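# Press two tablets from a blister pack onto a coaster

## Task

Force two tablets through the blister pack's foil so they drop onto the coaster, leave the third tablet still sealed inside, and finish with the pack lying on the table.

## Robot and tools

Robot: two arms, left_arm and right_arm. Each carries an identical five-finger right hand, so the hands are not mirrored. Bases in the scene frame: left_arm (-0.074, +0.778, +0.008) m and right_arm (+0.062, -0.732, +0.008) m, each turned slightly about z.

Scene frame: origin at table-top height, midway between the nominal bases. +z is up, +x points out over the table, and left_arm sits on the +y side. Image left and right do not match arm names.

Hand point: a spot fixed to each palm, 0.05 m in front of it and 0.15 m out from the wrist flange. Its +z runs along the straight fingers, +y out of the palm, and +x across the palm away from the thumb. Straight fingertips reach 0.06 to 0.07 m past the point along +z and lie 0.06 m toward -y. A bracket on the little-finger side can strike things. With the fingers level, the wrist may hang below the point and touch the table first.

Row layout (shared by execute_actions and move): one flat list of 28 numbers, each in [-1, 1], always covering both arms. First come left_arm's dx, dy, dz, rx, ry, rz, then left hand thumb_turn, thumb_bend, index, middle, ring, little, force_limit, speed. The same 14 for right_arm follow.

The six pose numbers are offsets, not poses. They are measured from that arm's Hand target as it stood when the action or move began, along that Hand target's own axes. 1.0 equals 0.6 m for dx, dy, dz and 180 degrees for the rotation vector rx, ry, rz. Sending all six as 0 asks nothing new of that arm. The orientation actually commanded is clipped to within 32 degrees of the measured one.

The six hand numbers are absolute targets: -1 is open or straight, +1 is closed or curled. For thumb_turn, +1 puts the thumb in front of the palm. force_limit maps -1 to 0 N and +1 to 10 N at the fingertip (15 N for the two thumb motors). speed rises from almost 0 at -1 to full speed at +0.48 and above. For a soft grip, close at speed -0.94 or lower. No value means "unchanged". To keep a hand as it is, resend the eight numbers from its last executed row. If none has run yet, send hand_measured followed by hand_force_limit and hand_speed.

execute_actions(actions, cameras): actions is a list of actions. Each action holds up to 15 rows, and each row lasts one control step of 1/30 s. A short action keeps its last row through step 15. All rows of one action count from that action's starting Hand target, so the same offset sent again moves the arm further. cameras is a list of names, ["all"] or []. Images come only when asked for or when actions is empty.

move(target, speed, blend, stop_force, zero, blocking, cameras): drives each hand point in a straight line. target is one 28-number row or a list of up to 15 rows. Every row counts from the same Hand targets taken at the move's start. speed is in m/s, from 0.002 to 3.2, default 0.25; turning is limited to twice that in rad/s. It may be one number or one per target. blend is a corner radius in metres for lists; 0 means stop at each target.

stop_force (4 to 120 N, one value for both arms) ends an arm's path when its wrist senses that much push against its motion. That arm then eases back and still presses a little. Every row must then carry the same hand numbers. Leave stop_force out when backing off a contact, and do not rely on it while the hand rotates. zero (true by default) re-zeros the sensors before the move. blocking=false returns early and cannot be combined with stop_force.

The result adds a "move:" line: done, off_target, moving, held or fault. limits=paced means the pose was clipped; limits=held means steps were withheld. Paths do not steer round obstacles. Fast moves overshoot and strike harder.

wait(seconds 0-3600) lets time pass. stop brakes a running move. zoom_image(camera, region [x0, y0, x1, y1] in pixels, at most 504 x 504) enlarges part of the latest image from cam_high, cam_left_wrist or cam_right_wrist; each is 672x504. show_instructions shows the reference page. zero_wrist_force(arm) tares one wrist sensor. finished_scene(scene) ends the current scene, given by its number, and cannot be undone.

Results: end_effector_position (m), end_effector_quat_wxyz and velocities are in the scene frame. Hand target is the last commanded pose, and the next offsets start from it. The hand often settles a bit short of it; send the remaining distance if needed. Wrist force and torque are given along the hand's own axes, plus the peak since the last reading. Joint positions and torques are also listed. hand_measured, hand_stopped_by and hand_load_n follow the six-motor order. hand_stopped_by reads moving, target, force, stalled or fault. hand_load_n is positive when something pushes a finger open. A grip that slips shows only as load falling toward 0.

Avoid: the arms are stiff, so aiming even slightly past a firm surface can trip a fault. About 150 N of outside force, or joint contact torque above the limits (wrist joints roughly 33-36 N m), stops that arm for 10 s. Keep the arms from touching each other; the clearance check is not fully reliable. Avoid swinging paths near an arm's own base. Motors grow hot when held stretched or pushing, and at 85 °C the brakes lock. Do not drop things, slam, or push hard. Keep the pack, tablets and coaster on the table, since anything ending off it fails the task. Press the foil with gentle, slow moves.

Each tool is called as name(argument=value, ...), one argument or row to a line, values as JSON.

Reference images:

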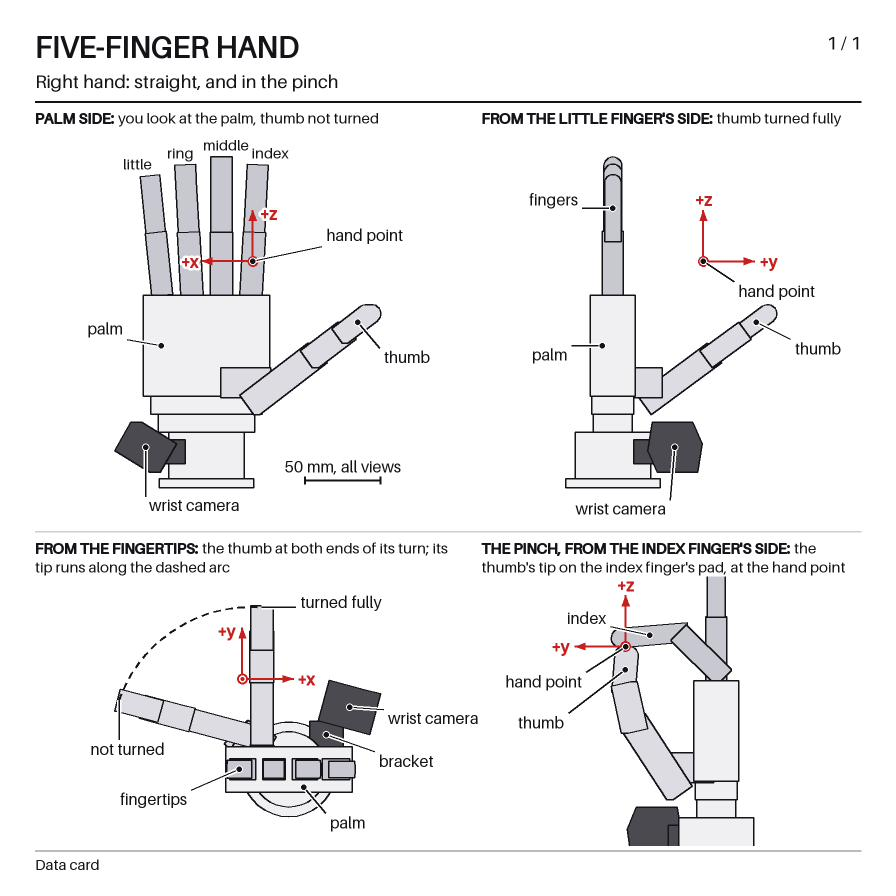

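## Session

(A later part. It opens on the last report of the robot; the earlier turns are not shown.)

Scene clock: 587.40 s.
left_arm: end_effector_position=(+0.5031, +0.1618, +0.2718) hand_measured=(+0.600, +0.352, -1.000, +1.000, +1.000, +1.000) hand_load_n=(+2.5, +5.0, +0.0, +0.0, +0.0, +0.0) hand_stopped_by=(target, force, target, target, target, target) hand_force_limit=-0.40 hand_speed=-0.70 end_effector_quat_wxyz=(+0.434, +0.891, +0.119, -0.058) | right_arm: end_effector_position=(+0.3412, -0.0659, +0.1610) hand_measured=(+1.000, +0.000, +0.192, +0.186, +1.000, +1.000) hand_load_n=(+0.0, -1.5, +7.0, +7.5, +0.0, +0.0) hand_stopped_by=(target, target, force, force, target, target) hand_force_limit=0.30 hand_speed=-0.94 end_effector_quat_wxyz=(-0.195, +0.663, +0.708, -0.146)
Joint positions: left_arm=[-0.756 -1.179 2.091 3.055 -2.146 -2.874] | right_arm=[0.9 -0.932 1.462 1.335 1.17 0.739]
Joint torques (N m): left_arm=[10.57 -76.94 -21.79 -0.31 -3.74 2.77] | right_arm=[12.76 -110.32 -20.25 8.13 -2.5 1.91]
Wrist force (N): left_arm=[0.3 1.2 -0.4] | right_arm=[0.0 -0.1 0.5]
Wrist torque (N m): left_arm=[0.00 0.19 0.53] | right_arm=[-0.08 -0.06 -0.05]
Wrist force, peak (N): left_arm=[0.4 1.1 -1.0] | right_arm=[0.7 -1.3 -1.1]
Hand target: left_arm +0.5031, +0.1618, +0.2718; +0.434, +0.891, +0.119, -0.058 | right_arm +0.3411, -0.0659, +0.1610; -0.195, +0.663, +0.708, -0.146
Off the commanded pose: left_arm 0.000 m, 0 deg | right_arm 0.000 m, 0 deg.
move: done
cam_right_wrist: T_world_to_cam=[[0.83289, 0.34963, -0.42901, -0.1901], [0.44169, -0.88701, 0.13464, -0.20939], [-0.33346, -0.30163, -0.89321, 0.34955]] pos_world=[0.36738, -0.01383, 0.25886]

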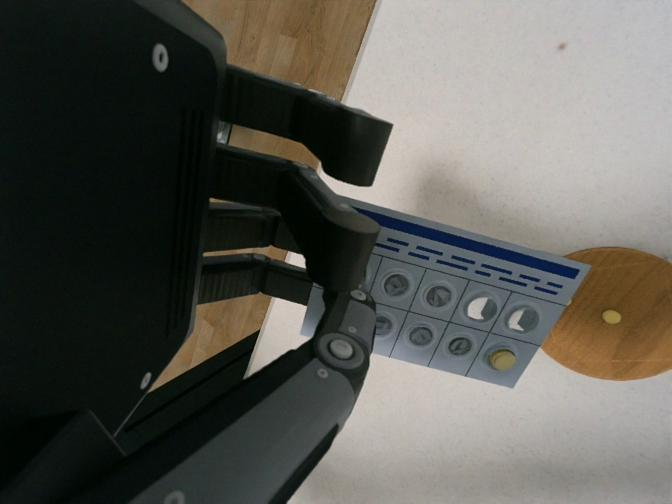

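move(
  target=[0,0,0,0,0,0,0.6,0.6,-1,1,1,1,-0.4,-0.7,-0.0538,-0.1687,0.1898,-0.1549,-0.0223,0.0204,1,0,0.6,0.6,1,1,0.3,-0.94],
  speed=0.12,
  cameras=["cam_right_wrist","cam_left_wrist"],
)

zoom_image(
  camera="cam_left_wrist",
  region=[150, 120, 450, 345],
)

Scene clock: 603.23 s.
left_arm: end_effector_position=(+0.5031, +0.1618, +0.2718) hand_measured=(+0.600, +0.352, -1.000, +1.000, +1.000, +1.000) hand_load_n=(+2.5, +4.5, +0.0, +0.0, +0.0, +0.0) hand_stopped_by=(target, force, target, target, target, target) hand_force_limit=-0.40 hand_speed=-0.70 end_effector_quat_wxyz=(+0.434, +0.891, +0.119, -0.058) | right_arm: end_effector_position=(+0.1998, -0.1001, +0.1052) hand_measured=(+1.000, +0.000, +0.192, +0.186, +1.000, +1.000) hand_load_n=(+0.0, -1.0, +7.0, +7.5, +0.0, +0.5) hand_stopped_by=(target, target, force, force, target, target) hand_force_limit=0.30 hand_speed=-0.94 end_effector_quat_wxyz=(+0.000, +0.707, +0.707, +0.000)
Joint positions: left_arm=[-0.756 -1.179 2.091 3.055 -2.146 -2.874] | right_arm=[1.225 -1.042 1.691 0.923 1.57 1.189]
Joint torques (N m): left_arm=[11.31 -75.97 -22.99 -0.22 -3.57 2.78] | right_arm=[12.11 -58.56 -16.71 0.04 2.04 2.2]
Wrist force (N): left_arm=[-0.4 0.8 -0.6] | right_arm=[0.3 -0.7 0.8]
Wrist torque (N m): left_arm=[-0.05 0.31 0.47] | right_arm=[-0.09 -0.15 -0.09]
Wrist force, peak (N): left_arm=[0.1 1.4 -0.7] | right_arm=[0.3 -1.9 1.2]
Hand target: left_arm +0.5031, +0.1618, +0.2718; +0.434, +0.891, +0.119, -0.058 | right_arm +0.1998, -0.1001, +0.1051; +0.000, +0.707, +0.707, +0.000
Off the commanded pose: left_arm 0.000 m, 0 deg | right_arm 0.000 m, 0 deg.
move: done
cam_left_wrist: T_world_to_cam=[[0.53491, -0.54817, 0.64295, -0.34989], [-0.75523, 0.03097, 0.65473, 0.2129], [-0.37881, -0.8358, -0.39742, 0.54792]] pos_world=[0.5555, 0.25956, 0.30333]
cam_right_wrist: T_world_to_cam=[[0.96119, 0.27584, -0.00556, -0.16197], [0.25805, -0.8917, 0.37187, -0.15853], [0.09762, -0.35887, -0.92827, 0.15412]] pos_world=[0.18155, -0.04138, 0.20111]
Images, in order (width x height): cam_left_wrist 672x504, cam_right_wrist 672x504.

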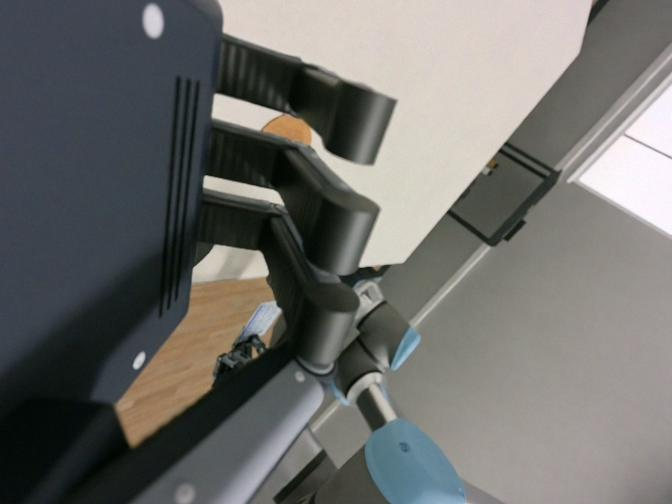

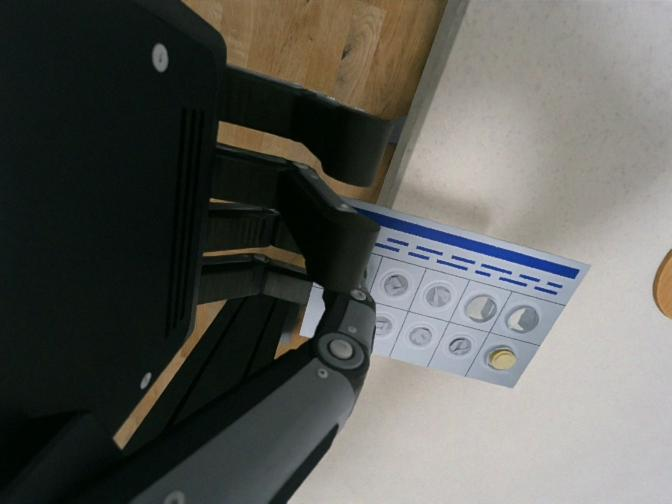

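Scaled by 1.680 from the camera's image (finer frame: 960x720).

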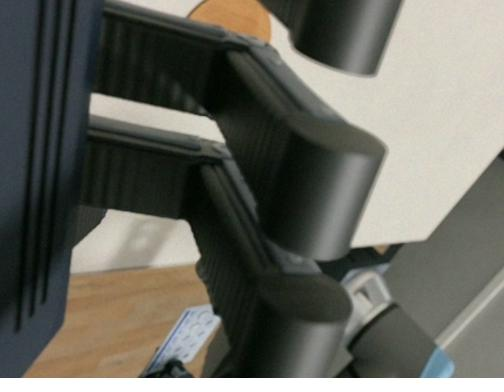

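move(
  target=[
    [0,0,0,0,0,0,0.6,0.6,-1,1,1,1,-0.4,-0.7,0,0,0.1333,0,0,0,1,0,0.6,0.6,1,1,0.3,-0.94],
  ],
  speed=0.06,
  cameras=["cam_high","cam_right_wrist","cam_left_wrist"],
)

Scene clock: 619.23 s.
left_arm: end_effector_position=(+0.5031, +0.1618, +0.2718) hand_measured=(+0.600, +0.352, -1.000, +1.000, +1.000, +1.000) hand_load_n=(+2.5, +4.5, +0.0, +0.0, +0.0, +0.0) hand_stopped_by=(target, force, target, target, target, target) hand_force_limit=-0.40 hand_speed=-0.70 end_effector_quat_wxyz=(+0.434, +0.891, +0.119, -0.058) | right_arm: end_effector_position=(+0.1997, -0.1001, +0.0252) hand_measured=(+1.000, +0.000, +0.192, +0.186, +1.000, +1.000) hand_load_n=(+0.0, -1.5, +7.0, +7.5, +0.0, +0.0) hand_stopped_by=(target, target, force, force, target, target) hand_force_limit=0.30 hand_speed=-0.94 end_effector_quat_wxyz=(+0.000, +0.707, +0.707, +0.000)
Joint positions: left_arm=[-0.756 -1.179 2.091 3.055 -2.146 -2.874] | right_arm=[1.225 -0.956 1.724 0.804 1.57 1.19]
Joint torques (N m): left_arm=[10.87 -76.83 -24.3 -0.24 -3.29 2.51] | right_arm=[14.33 -61.79 -14.63 0.01 1.35 2.03]
Wrist force (N): left_arm=[0.1 1.4 -0.9] | right_arm=[0.3 -0.6 0.9]
Wrist torque (N m): left_arm=[0.06 0.23 0.52] | right_arm=[-0.08 -0.13 -0.09]
Wrist force, peak (N): left_arm=[0.1 1.4 -0.9] | right_arm=[0.1 -0.8 1.4]
Hand target: left_arm +0.5031, +0.1618, +0.2718; +0.434, +0.891, +0.119, -0.058 | right_arm +0.1997, -0.1001, +0.0252; +0.000, +0.707, +0.707, +0.000
Off the commanded pose: left_arm 0.000 m, 0 deg | right_arm 0.000 m, 0 deg.
move: done
cam_left_wrist: T_world_to_cam=[[0.53491, -0.54817, 0.64295, -0.34989], [-0.75523, 0.03097, 0.65473, 0.2129], [-0.37881, -0.8358, -0.39742, 0.54792]] pos_world=[0.5555, 0.25956, 0.30333]
cam_right_wrist: T_world_to_cam=[[0.96118, 0.27586, -0.0056, -0.16232], [0.25807, -0.89166, 0.37195, -0.12877], [0.09761, -0.35896, -0.92823, 0.07986]] pos_world=[0.18145, -0.04138, 0.12112]

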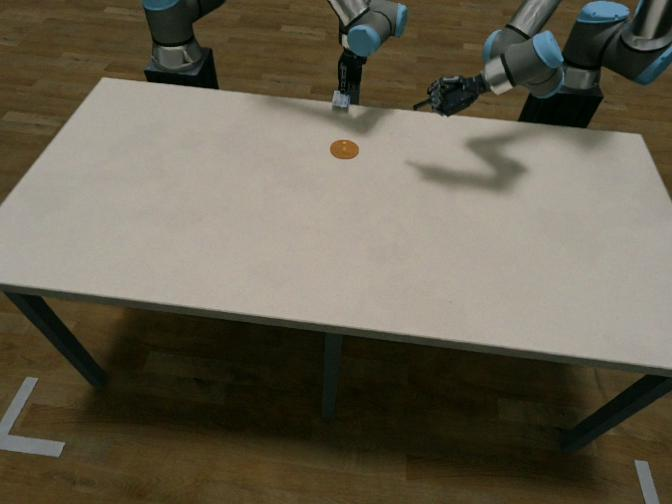

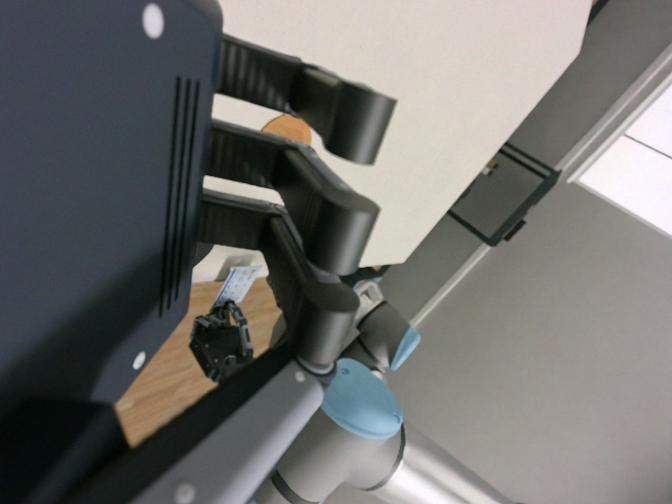

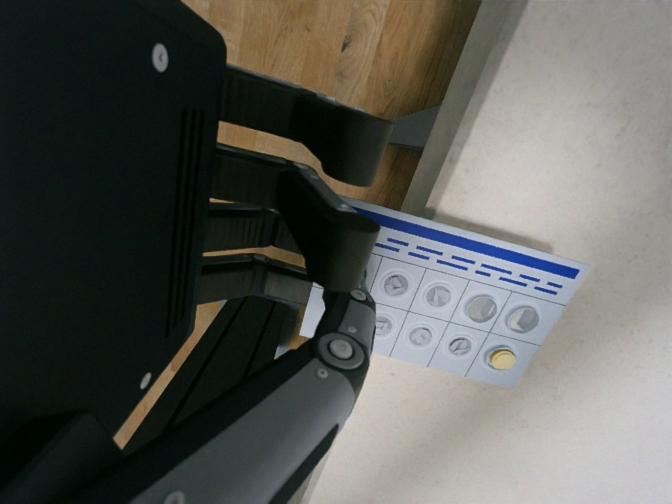

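zoom_image(
  camera="cam_high",
  region=[300, 70, 400, 170],
)

zoom_image(
  camera="cam_left_wrist",
  region=[220, 90, 340, 180],
)

zoom_image(
  camera="cam_right_wrist",
  region=[280, 160, 620, 420],
)

Scaled by 5.040 from the camera's image (finer frame: 960x720).

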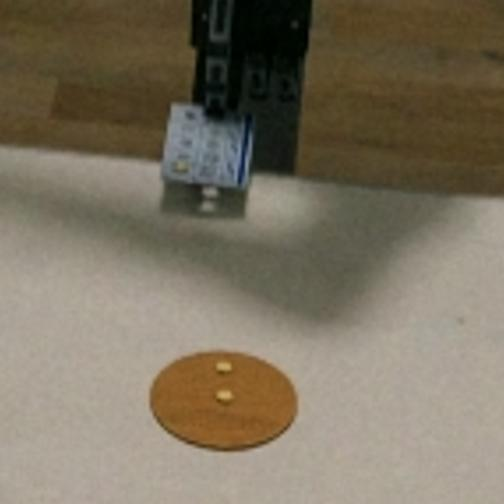

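Scaled by 4.200 from the camera's image (finer frame: 960x720).

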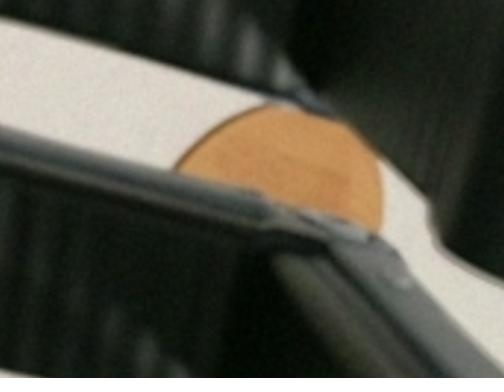

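Scaled by 1.482 from the camera's image (finer frame: 960x720).

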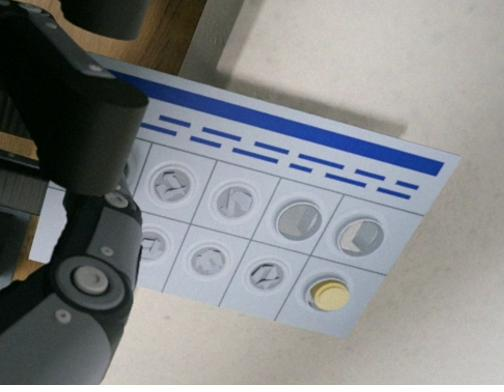

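move(
  target=[
    [0,0,0,0,0,0,0.6,0.6,-1,1,1,1,-0.4,-0.7,0,0,0.05,0,0,0,1,0,0.6,0.6,1,1,0.3,-0.94],
  ],
  speed=0.004,
  stop_force=4,
)

Scene clock: 631.67 s.
left_arm: end_effector_position=(+0.5031, +0.1618, +0.2718) hand_measured=(+0.600, +0.352, -1.000, +1.000, +1.000, +1.000) hand_load_n=(+2.5, +5.0, +0.0, +0.0, +0.0, +0.0) hand_stopped_by=(target, force, target, target, target, target) hand_force_limit=-0.40 hand_speed=-0.70 end_effector_quat_wxyz=(+0.434, +0.891, +0.119, -0.058) | right_arm: end_effector_position=(+0.1997, -0.1002, +0.0042) hand_measured=(+1.000, +0.000, +0.192, +0.186, +1.000, +1.000) hand_load_n=(+0.0, -2.0, +6.5, +7.5, +0.0, +0.0) hand_stopped_by=(target, target, force, force, target, target) hand_force_limit=0.30 hand_speed=-0.94 end_effector_quat_wxyz=(+0.000, +0.707, +0.707, -0.001)
Joint positions: left_arm=[-0.756 -1.179 2.091 3.055 -2.146 -2.874] | right_arm=[1.225 -0.932 1.73 0.774 1.57 1.19]
Joint torques (N m): left_arm=[10.75 -75.87 -25.85 -0.71 -3.36 2.39] | right_arm=[10.7 -95.8 -26 7.35 2.31 2.14]
Wrist force (N): left_arm=[0.1 0.7 -0.5] | right_arm=[0.5 -1.5 -2.9]
Wrist torque (N m): left_arm=[-0.06 0.23 0.49] | right_arm=[-0.28 -0.06 -0.11]
Wrist force, peak (N): left_arm=[0.1 1.2 -1.2] | right_arm=[0.2 -2.1 -3.2]
Hand target: left_arm +0.5031, +0.1618, +0.2718; +0.434, +0.891, +0.119, -0.058 | right_arm +0.1997, -0.1002, +0.0042; +0.000, +0.707, +0.707, +0.000 (not the last commanded pose)
Off the commanded pose: left_arm 0.000 m, 0 deg | right_arm 0.009 m, 0 deg.
move: contact (right_arm)

Contact with the table. I will open the index and middle fingers to release the pack.

move(
  target=[
    [0,0,0,0,0,0,0.6,0.6,-1,1,1,1,-0.4,-0.7,0,0,0,0,0,0,1,0,-1,-1,1,1,0.3,-0.6],
  ],
  speed=0.02,
  cameras=["cam_right_wrist"],
)

Scene clock: 639.97 s.
left_arm: end_effector_position=(+0.5031, +0.1618, +0.2718) hand_measured=(+0.600, +0.352, -1.000, +1.000, +1.000, +1.000) hand_load_n=(+2.5, +5.0, +0.0, +0.0, +0.0, +0.0) hand_stopped_by=(target, force, target, target, target, target) hand_force_limit=-0.40 hand_speed=-0.70 end_effector_quat_wxyz=(+0.434, +0.891, +0.119, -0.058) | right_arm: end_effector_position=(+0.1997, -0.1002, +0.0042) hand_measured=(+1.000, +0.000, -1.000, -1.000, +1.000, +1.000) hand_load_n=(+0.0, +0.0, +0.0, +0.0, +0.0, +0.0) hand_stopped_by=(target, target, target, target, target, target) hand_force_limit=0.30 hand_speed=-0.60 end_effector_quat_wxyz=(+0.000, +0.707, +0.707, +0.000)
Joint positions: left_arm=[-0.756 -1.179 2.091 3.055 -2.146 -2.874] | right_arm=[1.225 -0.932 1.73 0.774 1.57 1.19]
Joint torques (N m): left_arm=[9.47 -76.94 -26.69 -0.79 -3.23 2.18] | right_arm=[8.72 -96.25 -35.4 7.02 1.05 2.02]
Wrist force (N): left_arm=[0.0 1.1 -0.4] | right_arm=[0.3 -0.6 0.4]
Wrist torque (N m): left_arm=[-0.02 0.23 0.50] | right_arm=[-0.08 -0.11 -0.09]
Wrist force, peak (N): left_arm=[0.4 1.3 -0.8] | right_arm=[0.4 -1.8 -3.2]
Hand target: left_arm +0.5031, +0.1618, +0.2718; +0.434, +0.891, +0.119, -0.058 | right_arm +0.1997, -0.1002, +0.0042; +0.000, +0.707, +0.707, +0.000
Off the commanded pose: left_arm 0.000 m, 0 deg | right_arm 0.000 m, 0 deg.
move: done
cam_right_wrist: T_world_to_cam=[[0.96118, 0.27586, -0.0056, -0.16241], [0.25807, -0.89166, 0.37195, -0.12105], [0.09761, -0.35896, -0.92823, 0.06033]] pos_world=[0.18145, -0.04148, 0.10011]

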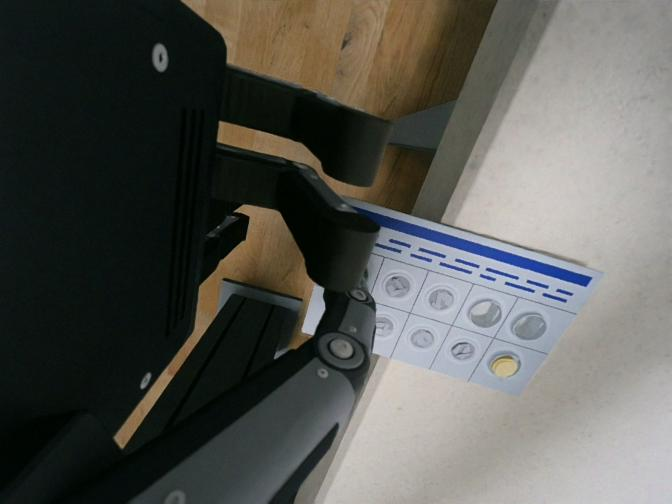

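move(
  target=[
    [0,0,0,0,0,0,0.6,0.6,-1,1,1,1,-0.4,-0.7,0,0,-0.02,0,0,0,1,0,-1,-1,1,1,0.3,-0.6],
    [0,0,0,0,0,0,0.6,0.6,-1,1,1,1,-0.4,-0.7,0,0,-0.18,0,0,0,1,0,-1,-1,1,1,0.3,-0.6],
  ],
  speed=[0.02,0.08],
  blend=[0.005,0],
  cameras=["cam_right_wrist","cam_high"],
)

Scene clock: 657.87 s.
left_arm: end_effector_position=(+0.5031, +0.1618, +0.2718) hand_measured=(+0.600, +0.352, -1.000, +1.000, +1.000, +1.000) hand_load_n=(+3.0, +5.0, +0.0, +0.0, +0.0, +0.0) hand_stopped_by=(target, force, target, target, target, target) hand_force_limit=-0.40 hand_speed=-0.70 end_effector_quat_wxyz=(+0.434, +0.891, +0.119, -0.058) | right_arm: end_effector_position=(+0.1998, -0.1001, +0.1121) hand_measured=(+1.000, +0.000, -1.000, -1.000, +1.000, +1.000) hand_load_n=(+0.0, +0.0, +0.0, +0.0, +0.0, +0.0) hand_stopped_by=(target, target, target, target, target, target) hand_force_limit=0.30 hand_speed=-0.60 end_effector_quat_wxyz=(+0.000, +0.707, +0.707, +0.000)
Joint positions: left_arm=[-0.756 -1.179 2.091 3.055 -2.146 -2.874] | right_arm=[1.225 -1.049 1.687 0.933 1.57 1.19]
Joint torques (N m): left_arm=[10.06 -75.82 -27.59 -0.81 -3.25 2.05] | right_arm=[-15.33 -96.13 -39.8 7.88 1.25 -1.51]
Wrist force (N): left_arm=[0.1 0.8 -0.7] | right_arm=[0.2 -0.7 1.0]
Wrist torque (N m): left_arm=[-0.05 0.23 0.50] | right_arm=[-0.12 -0.13 -0.10]
Wrist force, peak (N): left_arm=[-0.2 1.1 -1.0] | right_arm=[0.3 -1.0 1.2]
Hand target: left_arm +0.5031, +0.1618, +0.2718; +0.434, +0.891, +0.119, -0.058 | right_arm +0.1998, -0.1001, +0.1122; +0.000, +0.707, +0.707, +0.000
Off the commanded pose: left_arm 0.000 m, 0 deg | right_arm 0.000 m, 0 deg.
move: done
cam_right_wrist: T_world_to_cam=[[0.96118, 0.27586, -0.0056, -0.16183], [0.25807, -0.89166, 0.37195, -0.16109], [0.09761, -0.35896, -0.92823, 0.16052]] pos_world=[0.18145, -0.04138, 0.20802]
Images, in order (width x height): cam_high 672x504, cam_right_wrist 672x504.

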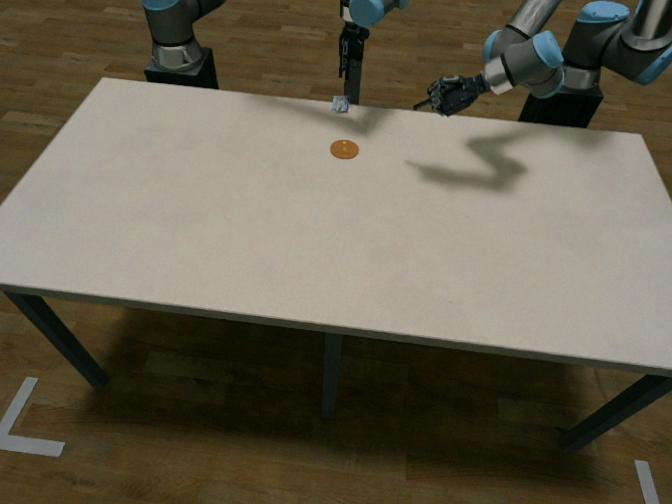

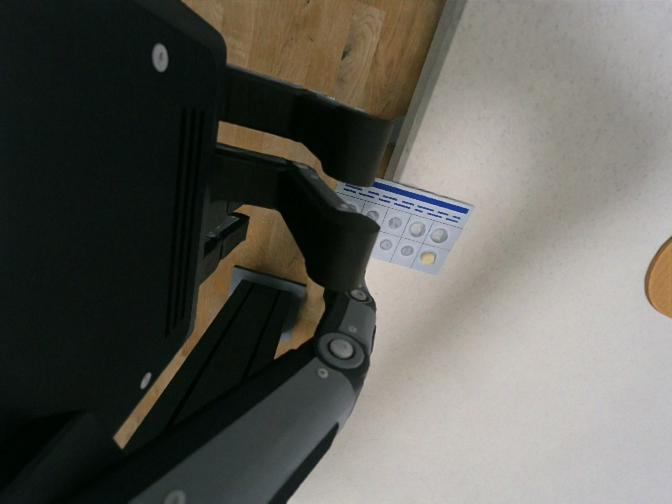

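move(
  target=[
    [0,0,0,0,0,0,0.6,0.6,-1,1,1,1,-0.4,-0.7,-0.025,0.1737,0,0,0,0,-1,-1,1,-1,1,1,0.3,-0.2],
  ],
  speed=0.1,
  cameras=["cam_high","cam_right_wrist"],
)

Scene clock: 668.53 s.
left_arm: end_effector_position=(+0.5031, +0.1618, +0.2718) hand_measured=(+0.600, +0.352, -1.000, +1.000, +1.000, +1.000) hand_load_n=(+2.5, +4.5, +0.0, +0.0, +0.5, +0.0) hand_stopped_by=(target, force, target, target, target, target) hand_force_limit=-0.40 hand_speed=-0.70 end_effector_quat_wxyz=(+0.434, +0.891, +0.119, -0.058) | right_arm: end_effector_position=(+0.3040, -0.1150, +0.1122) hand_measured=(-1.000, -1.000, +1.000, -1.000, +1.000, +1.000) hand_load_n=(+0.0, -0.5, +0.0, +0.0, +0.0, +0.0) hand_stopped_by=(target, target, target, target, target, target) hand_force_limit=0.30 hand_speed=-0.20 end_effector_quat_wxyz=(+0.000, +0.707, +0.707, +0.000)
Joint positions: left_arm=[-0.756 -1.179 2.091 3.055 -2.146 -2.874] | right_arm=[1.071 -1.041 1.674 0.938 1.571 1.035]
Joint torques (N m): left_arm=[9.94 -77.37 -28.3 -1.03 -3.12 2.13] | right_arm=[-21.55 -58.32 -42.31 7.97 -0.96 -1.9]
Wrist force (N): left_arm=[0.3 0.8 -0.7] | right_arm=[0.3 -0.6 0.9]
Wrist torque (N m): left_arm=[-0.05 0.19 0.51] | right_arm=[-0.12 -0.12 0.02]
Wrist force, peak (N): left_arm=[0.1 1.4 -0.9] | right_arm=[0.6 -1.7 0.8]
Hand target: left_arm +0.5031, +0.1618, +0.2718; +0.434, +0.891, +0.119, -0.058 | right_arm +0.3040, -0.1150, +0.1122; +0.000, +0.707, +0.707, +0.000
Off the commanded pose: left_arm 0.000 m, 0 deg | right_arm 0.000 m, 0 deg.
move: done
cam_right_wrist: T_world_to_cam=[[0.96117, 0.27589, -0.00551, -0.25789], [0.25807, -0.89165, 0.37198, -0.20127], [0.09771, -0.35896, -0.92822, 0.14497]] pos_world=[0.28565, -0.05628, 0.20802]

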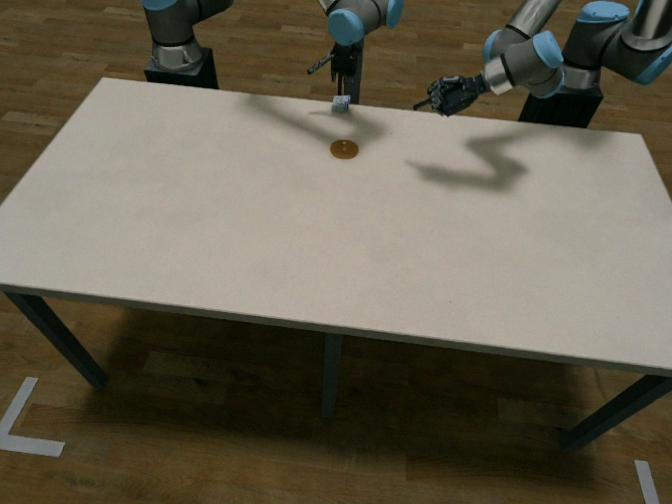

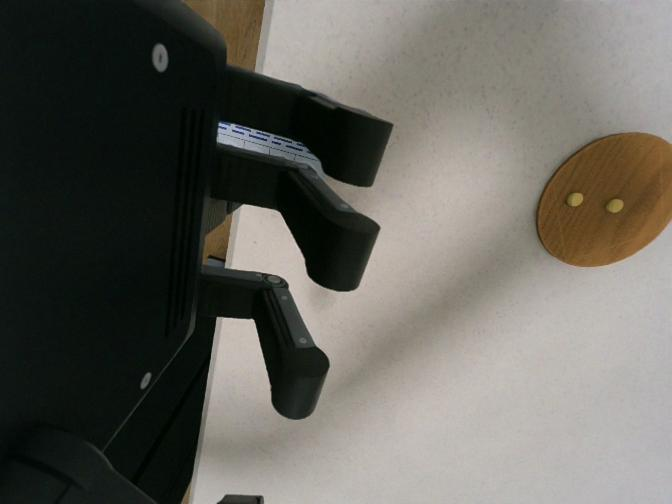

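move(
  target=[
    [0,0,0,0,0,0,0.6,0.6,-1,1,1,1,-0.4,-0.7,0,0,0.045,0,0,0,-1,-1,1,-1,1,1,0.3,-0.2],
  ],
  speed=0.05,
)

move(
  target=[
    [0,0,0,0,0,0,0.6,0.6,-1,1,1,1,-0.4,-0.7,0,0,0.03,0,0,0,-1,-1,1,-1,1,1,0.3,-0.2],
  ],
  speed=0.003,
  stop_force=5,
  cameras=["cam_high"],
)

Scene clock: 675.30 s.
left_arm: end_effector_position=(+0.5031, +0.1618, +0.2718) hand_measured=(+0.600, +0.352, -1.000, +1.000, +1.000, +1.000) hand_load_n=(+2.5, +4.5, +0.0, +0.0, +0.0, +0.5) hand_stopped_by=(target, force, target, target, target, target) hand_force_limit=-0.40 hand_speed=-0.70 end_effector_quat_wxyz=(+0.434, +0.891, +0.119, -0.058) | right_arm: end_effector_position=(+0.3040, -0.1151, +0.0853) hand_measured=(-1.000, -1.000, +1.000, -1.000, +1.000, +1.000) hand_load_n=(+0.0, +0.0, +0.0, +0.0, +0.0, +0.0) hand_stopped_by=(target, target, target, target, target, target) hand_force_limit=0.30 hand_speed=-0.20 end_effector_quat_wxyz=(+0.000, +0.707, +0.707, +0.000)
Joint positions: left_arm=[-0.756 -1.179 2.091 3.055 -2.146 -2.874] | right_arm=[1.071 -1.014 1.688 0.898 1.571 1.035]
Joint torques (N m): left_arm=[10.34 -76.2 -28.83 -1.04 -2.92 1.78] | right_arm=[-18.88 -63.63 -16.48 0.12 -0.5 -1.75]
Wrist force (N): left_arm=[0.1 1.1 -0.7] | right_arm=[0.3 -1.0 1.2]
Wrist torque (N m): left_arm=[0.00 0.22 0.51] | right_arm=[-0.19 -0.14 0.01]
Wrist force, peak (N): left_arm=[0.3 1.2 -0.9] | right_arm=[0.3 -1.0 1.2]
Hand target: left_arm +0.5031, +0.1618, +0.2718; +0.434, +0.891, +0.119, -0.058 | right_arm +0.3040, -0.1151, +0.0852; +0.000, +0.707, +0.707, +0.000
Off the commanded pose: left_arm 0.000 m, 0 deg | right_arm 0.000 m, 0 deg.
move: done

Scene clock: 679.63 s.
left_arm: end_effector_position=(+0.5031, +0.1618, +0.2718) hand_measured=(+0.600, +0.352, -1.000, +1.000, +1.000, +1.000) hand_load_n=(+2.5, +4.5, +0.0, +0.0, +0.0, +0.0) hand_stopped_by=(target, force, target, target, target, target) hand_force_limit=-0.40 hand_speed=-0.70 end_effector_quat_wxyz=(+0.434, +0.891, +0.119, -0.058) | right_arm: end_effector_position=(+0.3040, -0.1151, +0.0741) hand_measured=(-1.000, -1.000, +1.000, -1.000, +1.000, +1.000) hand_load_n=(+0.0, +0.0, +0.0, +0.0, +0.0, +0.0) hand_stopped_by=(target, target, target, target, target, target) hand_force_limit=0.30 hand_speed=-0.20 end_effector_quat_wxyz=(+0.000, +0.707, +0.707, +0.000)
Joint positions: left_arm=[-0.756 -1.179 2.091 3.055 -2.146 -2.874] | right_arm=[1.071 -1.003 1.693 0.881 1.571 1.035]
Joint torques (N m): left_arm=[8.81 -75.84 -29.83 -1.18 -2.9 1.87] | right_arm=[0.12 -82.7 -21.35 6.12 1.57 1.1]
Wrist force (N): left_arm=[-0.1 0.6 -0.9] | right_arm=[1.6 -1.9 -5.4]
Wrist torque (N m): left_arm=[-0.07 0.27 0.48] | right_arm=[0.29 0.11 0.06]
Wrist force, peak (N): left_arm=[0.0 1.3 -0.8] | right_arm=[1.4 -2.0 -5.9]
Hand target: left_arm +0.5031, +0.1618, +0.2718; +0.434, +0.891, +0.119, -0.058 | right_arm +0.3040, -0.1151, +0.0742; +0.000, +0.707, +0.707, +0.000 (not the last commanded pose)
Off the commanded pose: left_arm 0.000 m, 0 deg | right_arm 0.007 m, 0 deg.
move: contact (right_arm)

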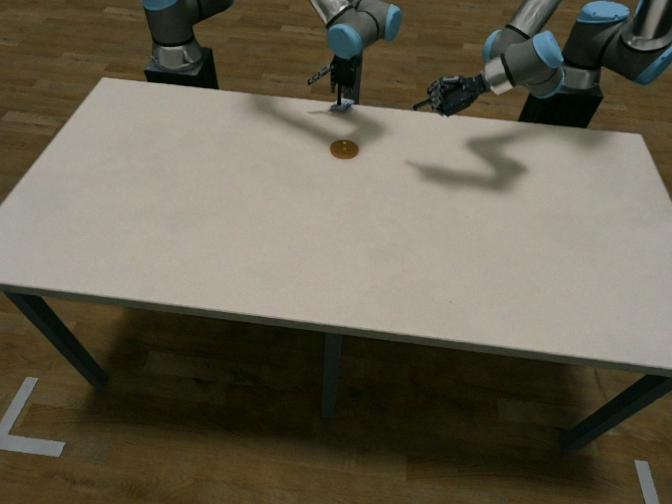

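move(
  target=[
    [0,0,0,0,0,0,0.6,0.6,-1,1,1,1,-0.4,-0.7,0,0.108,0,0,0,0,-1,-1,1,-1,1,1,0.3,-0.2],
  ],
  speed=0.02,
  cameras=["cam_high","cam_right_wrist"],
)

Scene clock: 687.40 s.
left_arm: end_effector_position=(+0.5031, +0.1618, +0.2718) hand_measured=(+0.600, +0.352, -1.000, +1.000, +1.000, +1.000) hand_load_n=(+2.5, +4.5, +0.0, +0.0, +0.0, +0.0) hand_stopped_by=(target, force, target, target, target, target) hand_force_limit=-0.40 hand_speed=-0.70 end_effector_quat_wxyz=(+0.434, +0.891, +0.119, -0.058) | right_arm: end_effector_position=(+0.3687, -0.1150, +0.0742) hand_measured=(-1.000, -1.000, +1.000, -1.000, +1.000, +1.000) hand_load_n=(+0.0, +0.0, +0.0, +0.5, +0.0, +0.0) hand_stopped_by=(target, target, target, target, target, target) hand_force_limit=0.30 hand_speed=-0.20 end_effector_quat_wxyz=(+0.000, +0.707, +0.707, +0.000)
Joint positions: left_arm=[-0.756 -1.179 2.091 3.055 -2.146 -2.874] | right_arm=[0.989 -0.976 1.646 0.902 1.571 0.953]
Joint torques (N m): left_arm=[8.92 -76.14 -30.52 -1.38 -2.85 1.73] | right_arm=[-21.15 -54.83 -38.6 4.93 1.67 -1.91]
Wrist force (N): left_arm=[0.5 0.9 -0.9] | right_arm=[-0.4 -3.9 -12.4]
Wrist torque (N m): left_arm=[-0.01 0.18 0.53] | right_arm=[0.85 0.14 -0.08]
Wrist force, peak (N): left_arm=[0.3 1.2 -0.9] | right_arm=[-0.5 -4.1 -12.6]
Hand target: left_arm +0.5031, +0.1618, +0.2718; +0.434, +0.891, +0.119, -0.058 | right_arm +0.3688, -0.1150, +0.0742; +0.000, +0.707, +0.707, +0.000
Off the commanded pose: left_arm 0.000 m, 0 deg | right_arm 0.000 m, 0 deg.
move: done
cam_right_wrist: T_world_to_cam=[[0.96118, 0.27586, -0.0056, -0.32028], [0.25807, -0.89166, 0.37195, -0.20387], [0.09761, -0.35896, -0.92823, 0.10351]] pos_world=[0.35035, -0.05628, 0.17011]

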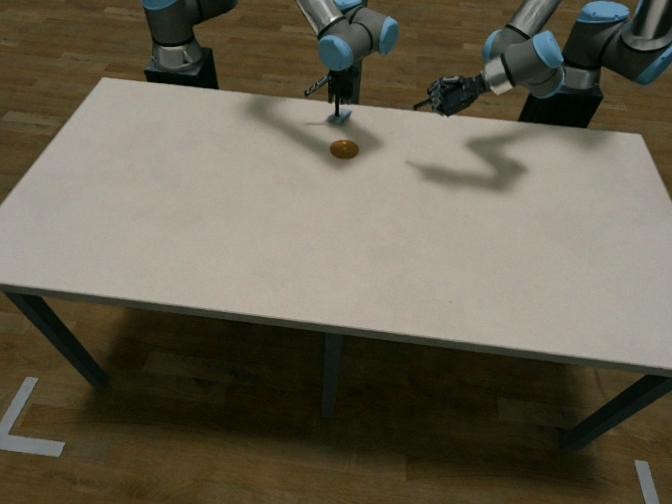

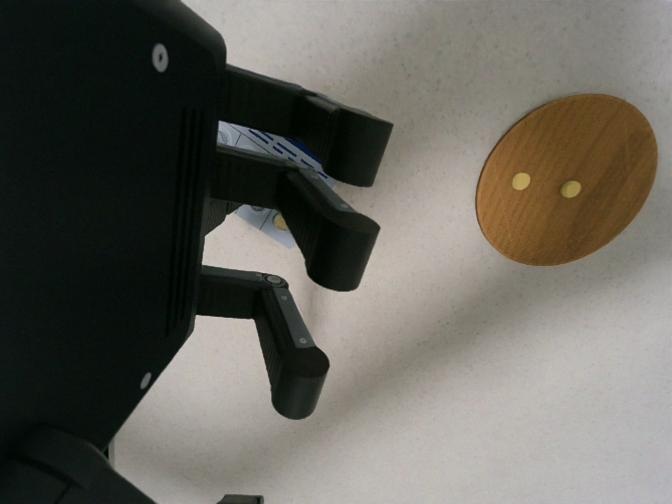

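zoom_image(
  camera="cam_high",
  region=[300, 80, 380, 160],
)

Scaled by 6.300 from the camera's image (finer frame: 960x720).

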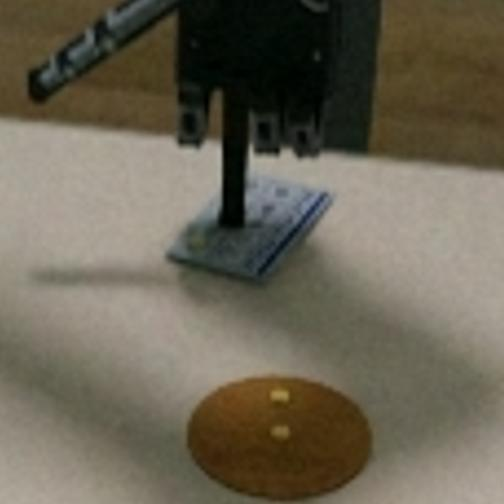

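move(
  target=[
    [0,0,0,0,0,0,0.6,0.6,-1,1,1,1,-0.4,-0.7,0,0,-0.04,0,0,0,-1,-1,1,-1,1,1,0.3,-0.2],
    [0,0,0,0,0,0,0.6,0.6,-1,1,1,1,-0.4,-0.7,0,-0.22,-0.22,0,0,0,-1,-1,1,-1,1,1,0.3,-0.2],
  ],
  speed=[0.04,0.12],
  blend=[0.005,0],
  cameras=["cam_high","cam_right_wrist"],
)

zoom_image(
  camera="cam_right_wrist",
  region=[300, 0, 672, 280],
)

zoom_image(
  camera="cam_high",
  region=[300, 80, 380, 160],
)

Scene clock: 697.17 s.
left_arm: end_effector_position=(+0.5031, +0.1618, +0.2718) hand_measured=(+0.600, +0.352, -1.000, +1.000, +1.000, +1.000) hand_load_n=(+2.5, +5.0, +0.0, +0.0, +0.0, +0.0) hand_stopped_by=(target, force, target, target, target, target) hand_force_limit=-0.40 hand_speed=-0.70 end_effector_quat_wxyz=(+0.434, +0.891, +0.119, -0.058) | right_arm: end_effector_position=(+0.2369, -0.1150, +0.2062) hand_measured=(-1.000, -1.000, +1.000, -1.000, +1.000, +1.000) hand_load_n=(+0.0, +0.0, +0.0, +0.0, +0.0, +0.0) hand_stopped_by=(target, target, target, target, target, target) hand_force_limit=0.30 hand_speed=-0.20 end_effector_quat_wxyz=(+0.000, +0.707, +0.707, +0.000)
Joint positions: left_arm=[-0.756 -1.179 2.091 3.055 -2.146 -2.874] | right_arm=[1.163 -1.145 1.644 1.073 1.571 1.127]
Joint torques (N m): left_arm=[9.32 -76.61 -31.69 -1.51 -2.8 1.33] | right_arm=[8.04 -91.94 -44.02 7.71 1.34 1.83]
Wrist force (N): left_arm=[0.0 0.7 -1.1] | right_arm=[0.2 -0.9 0.5]
Wrist torque (N m): left_arm=[-0.03 0.25 0.50] | right_arm=[-0.13 -0.10 -0.10]
Wrist force, peak (N): left_arm=[0.6 1.1 -1.1] | right_arm=[-0.7 -4.2 -12.8]
Hand target: left_arm +0.5031, +0.1618, +0.2718; +0.434, +0.891, +0.119, -0.058 | right_arm +0.2369, -0.1150, +0.2062; +0.000, +0.707, +0.707, +0.000
Off the commanded pose: left_arm 0.000 m, 0 deg | right_arm 0.000 m, 0 deg.
move: done
cam_right_wrist: T_world_to_cam=[[0.96119, 0.27583, -0.00559, -0.19296], [0.25804, -0.89166, 0.37195, -0.21897], [0.09761, -0.35896, -0.92823, 0.23889]] pos_world=[0.21865, -0.05628, 0.30212]

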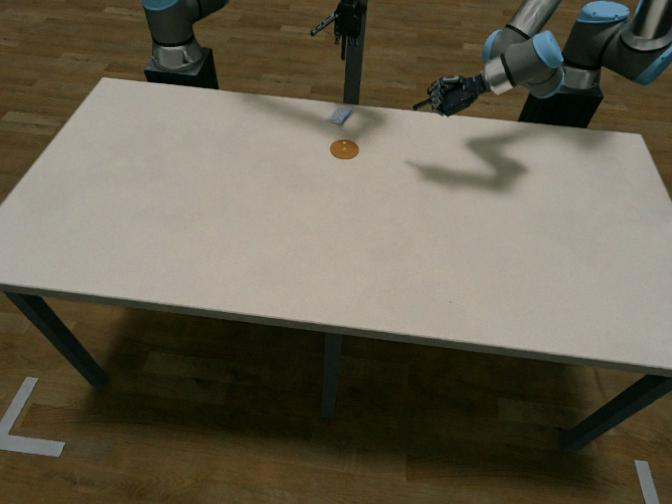

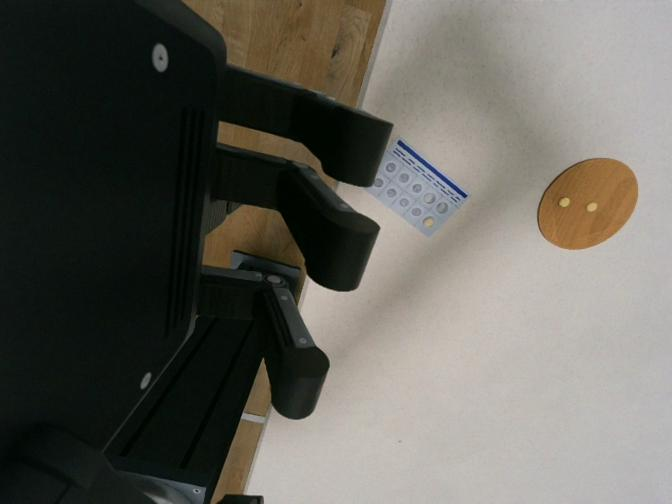

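Scaled by 1.355 from the camera's image (finer frame: 960x720).

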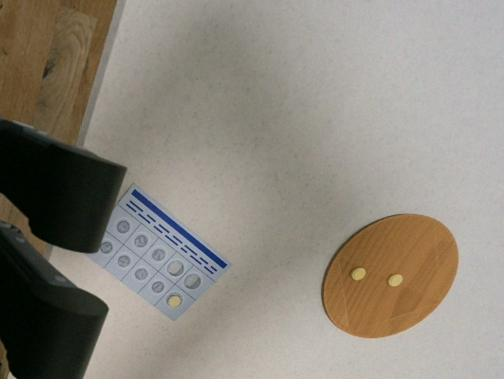

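Scaled by 6.300 from the camera's image (finer frame: 960x720).

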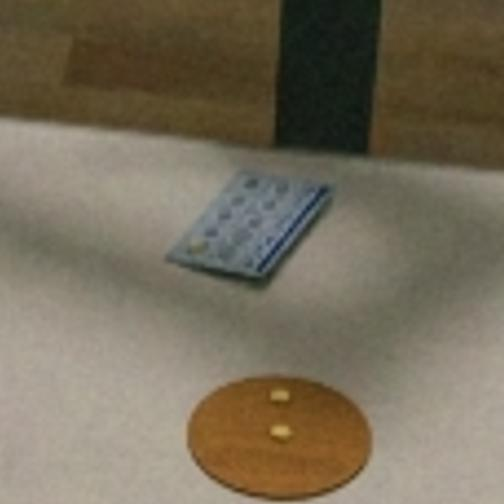

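finished_scene(
  scene=2,
)

The scene is finished: the task was done.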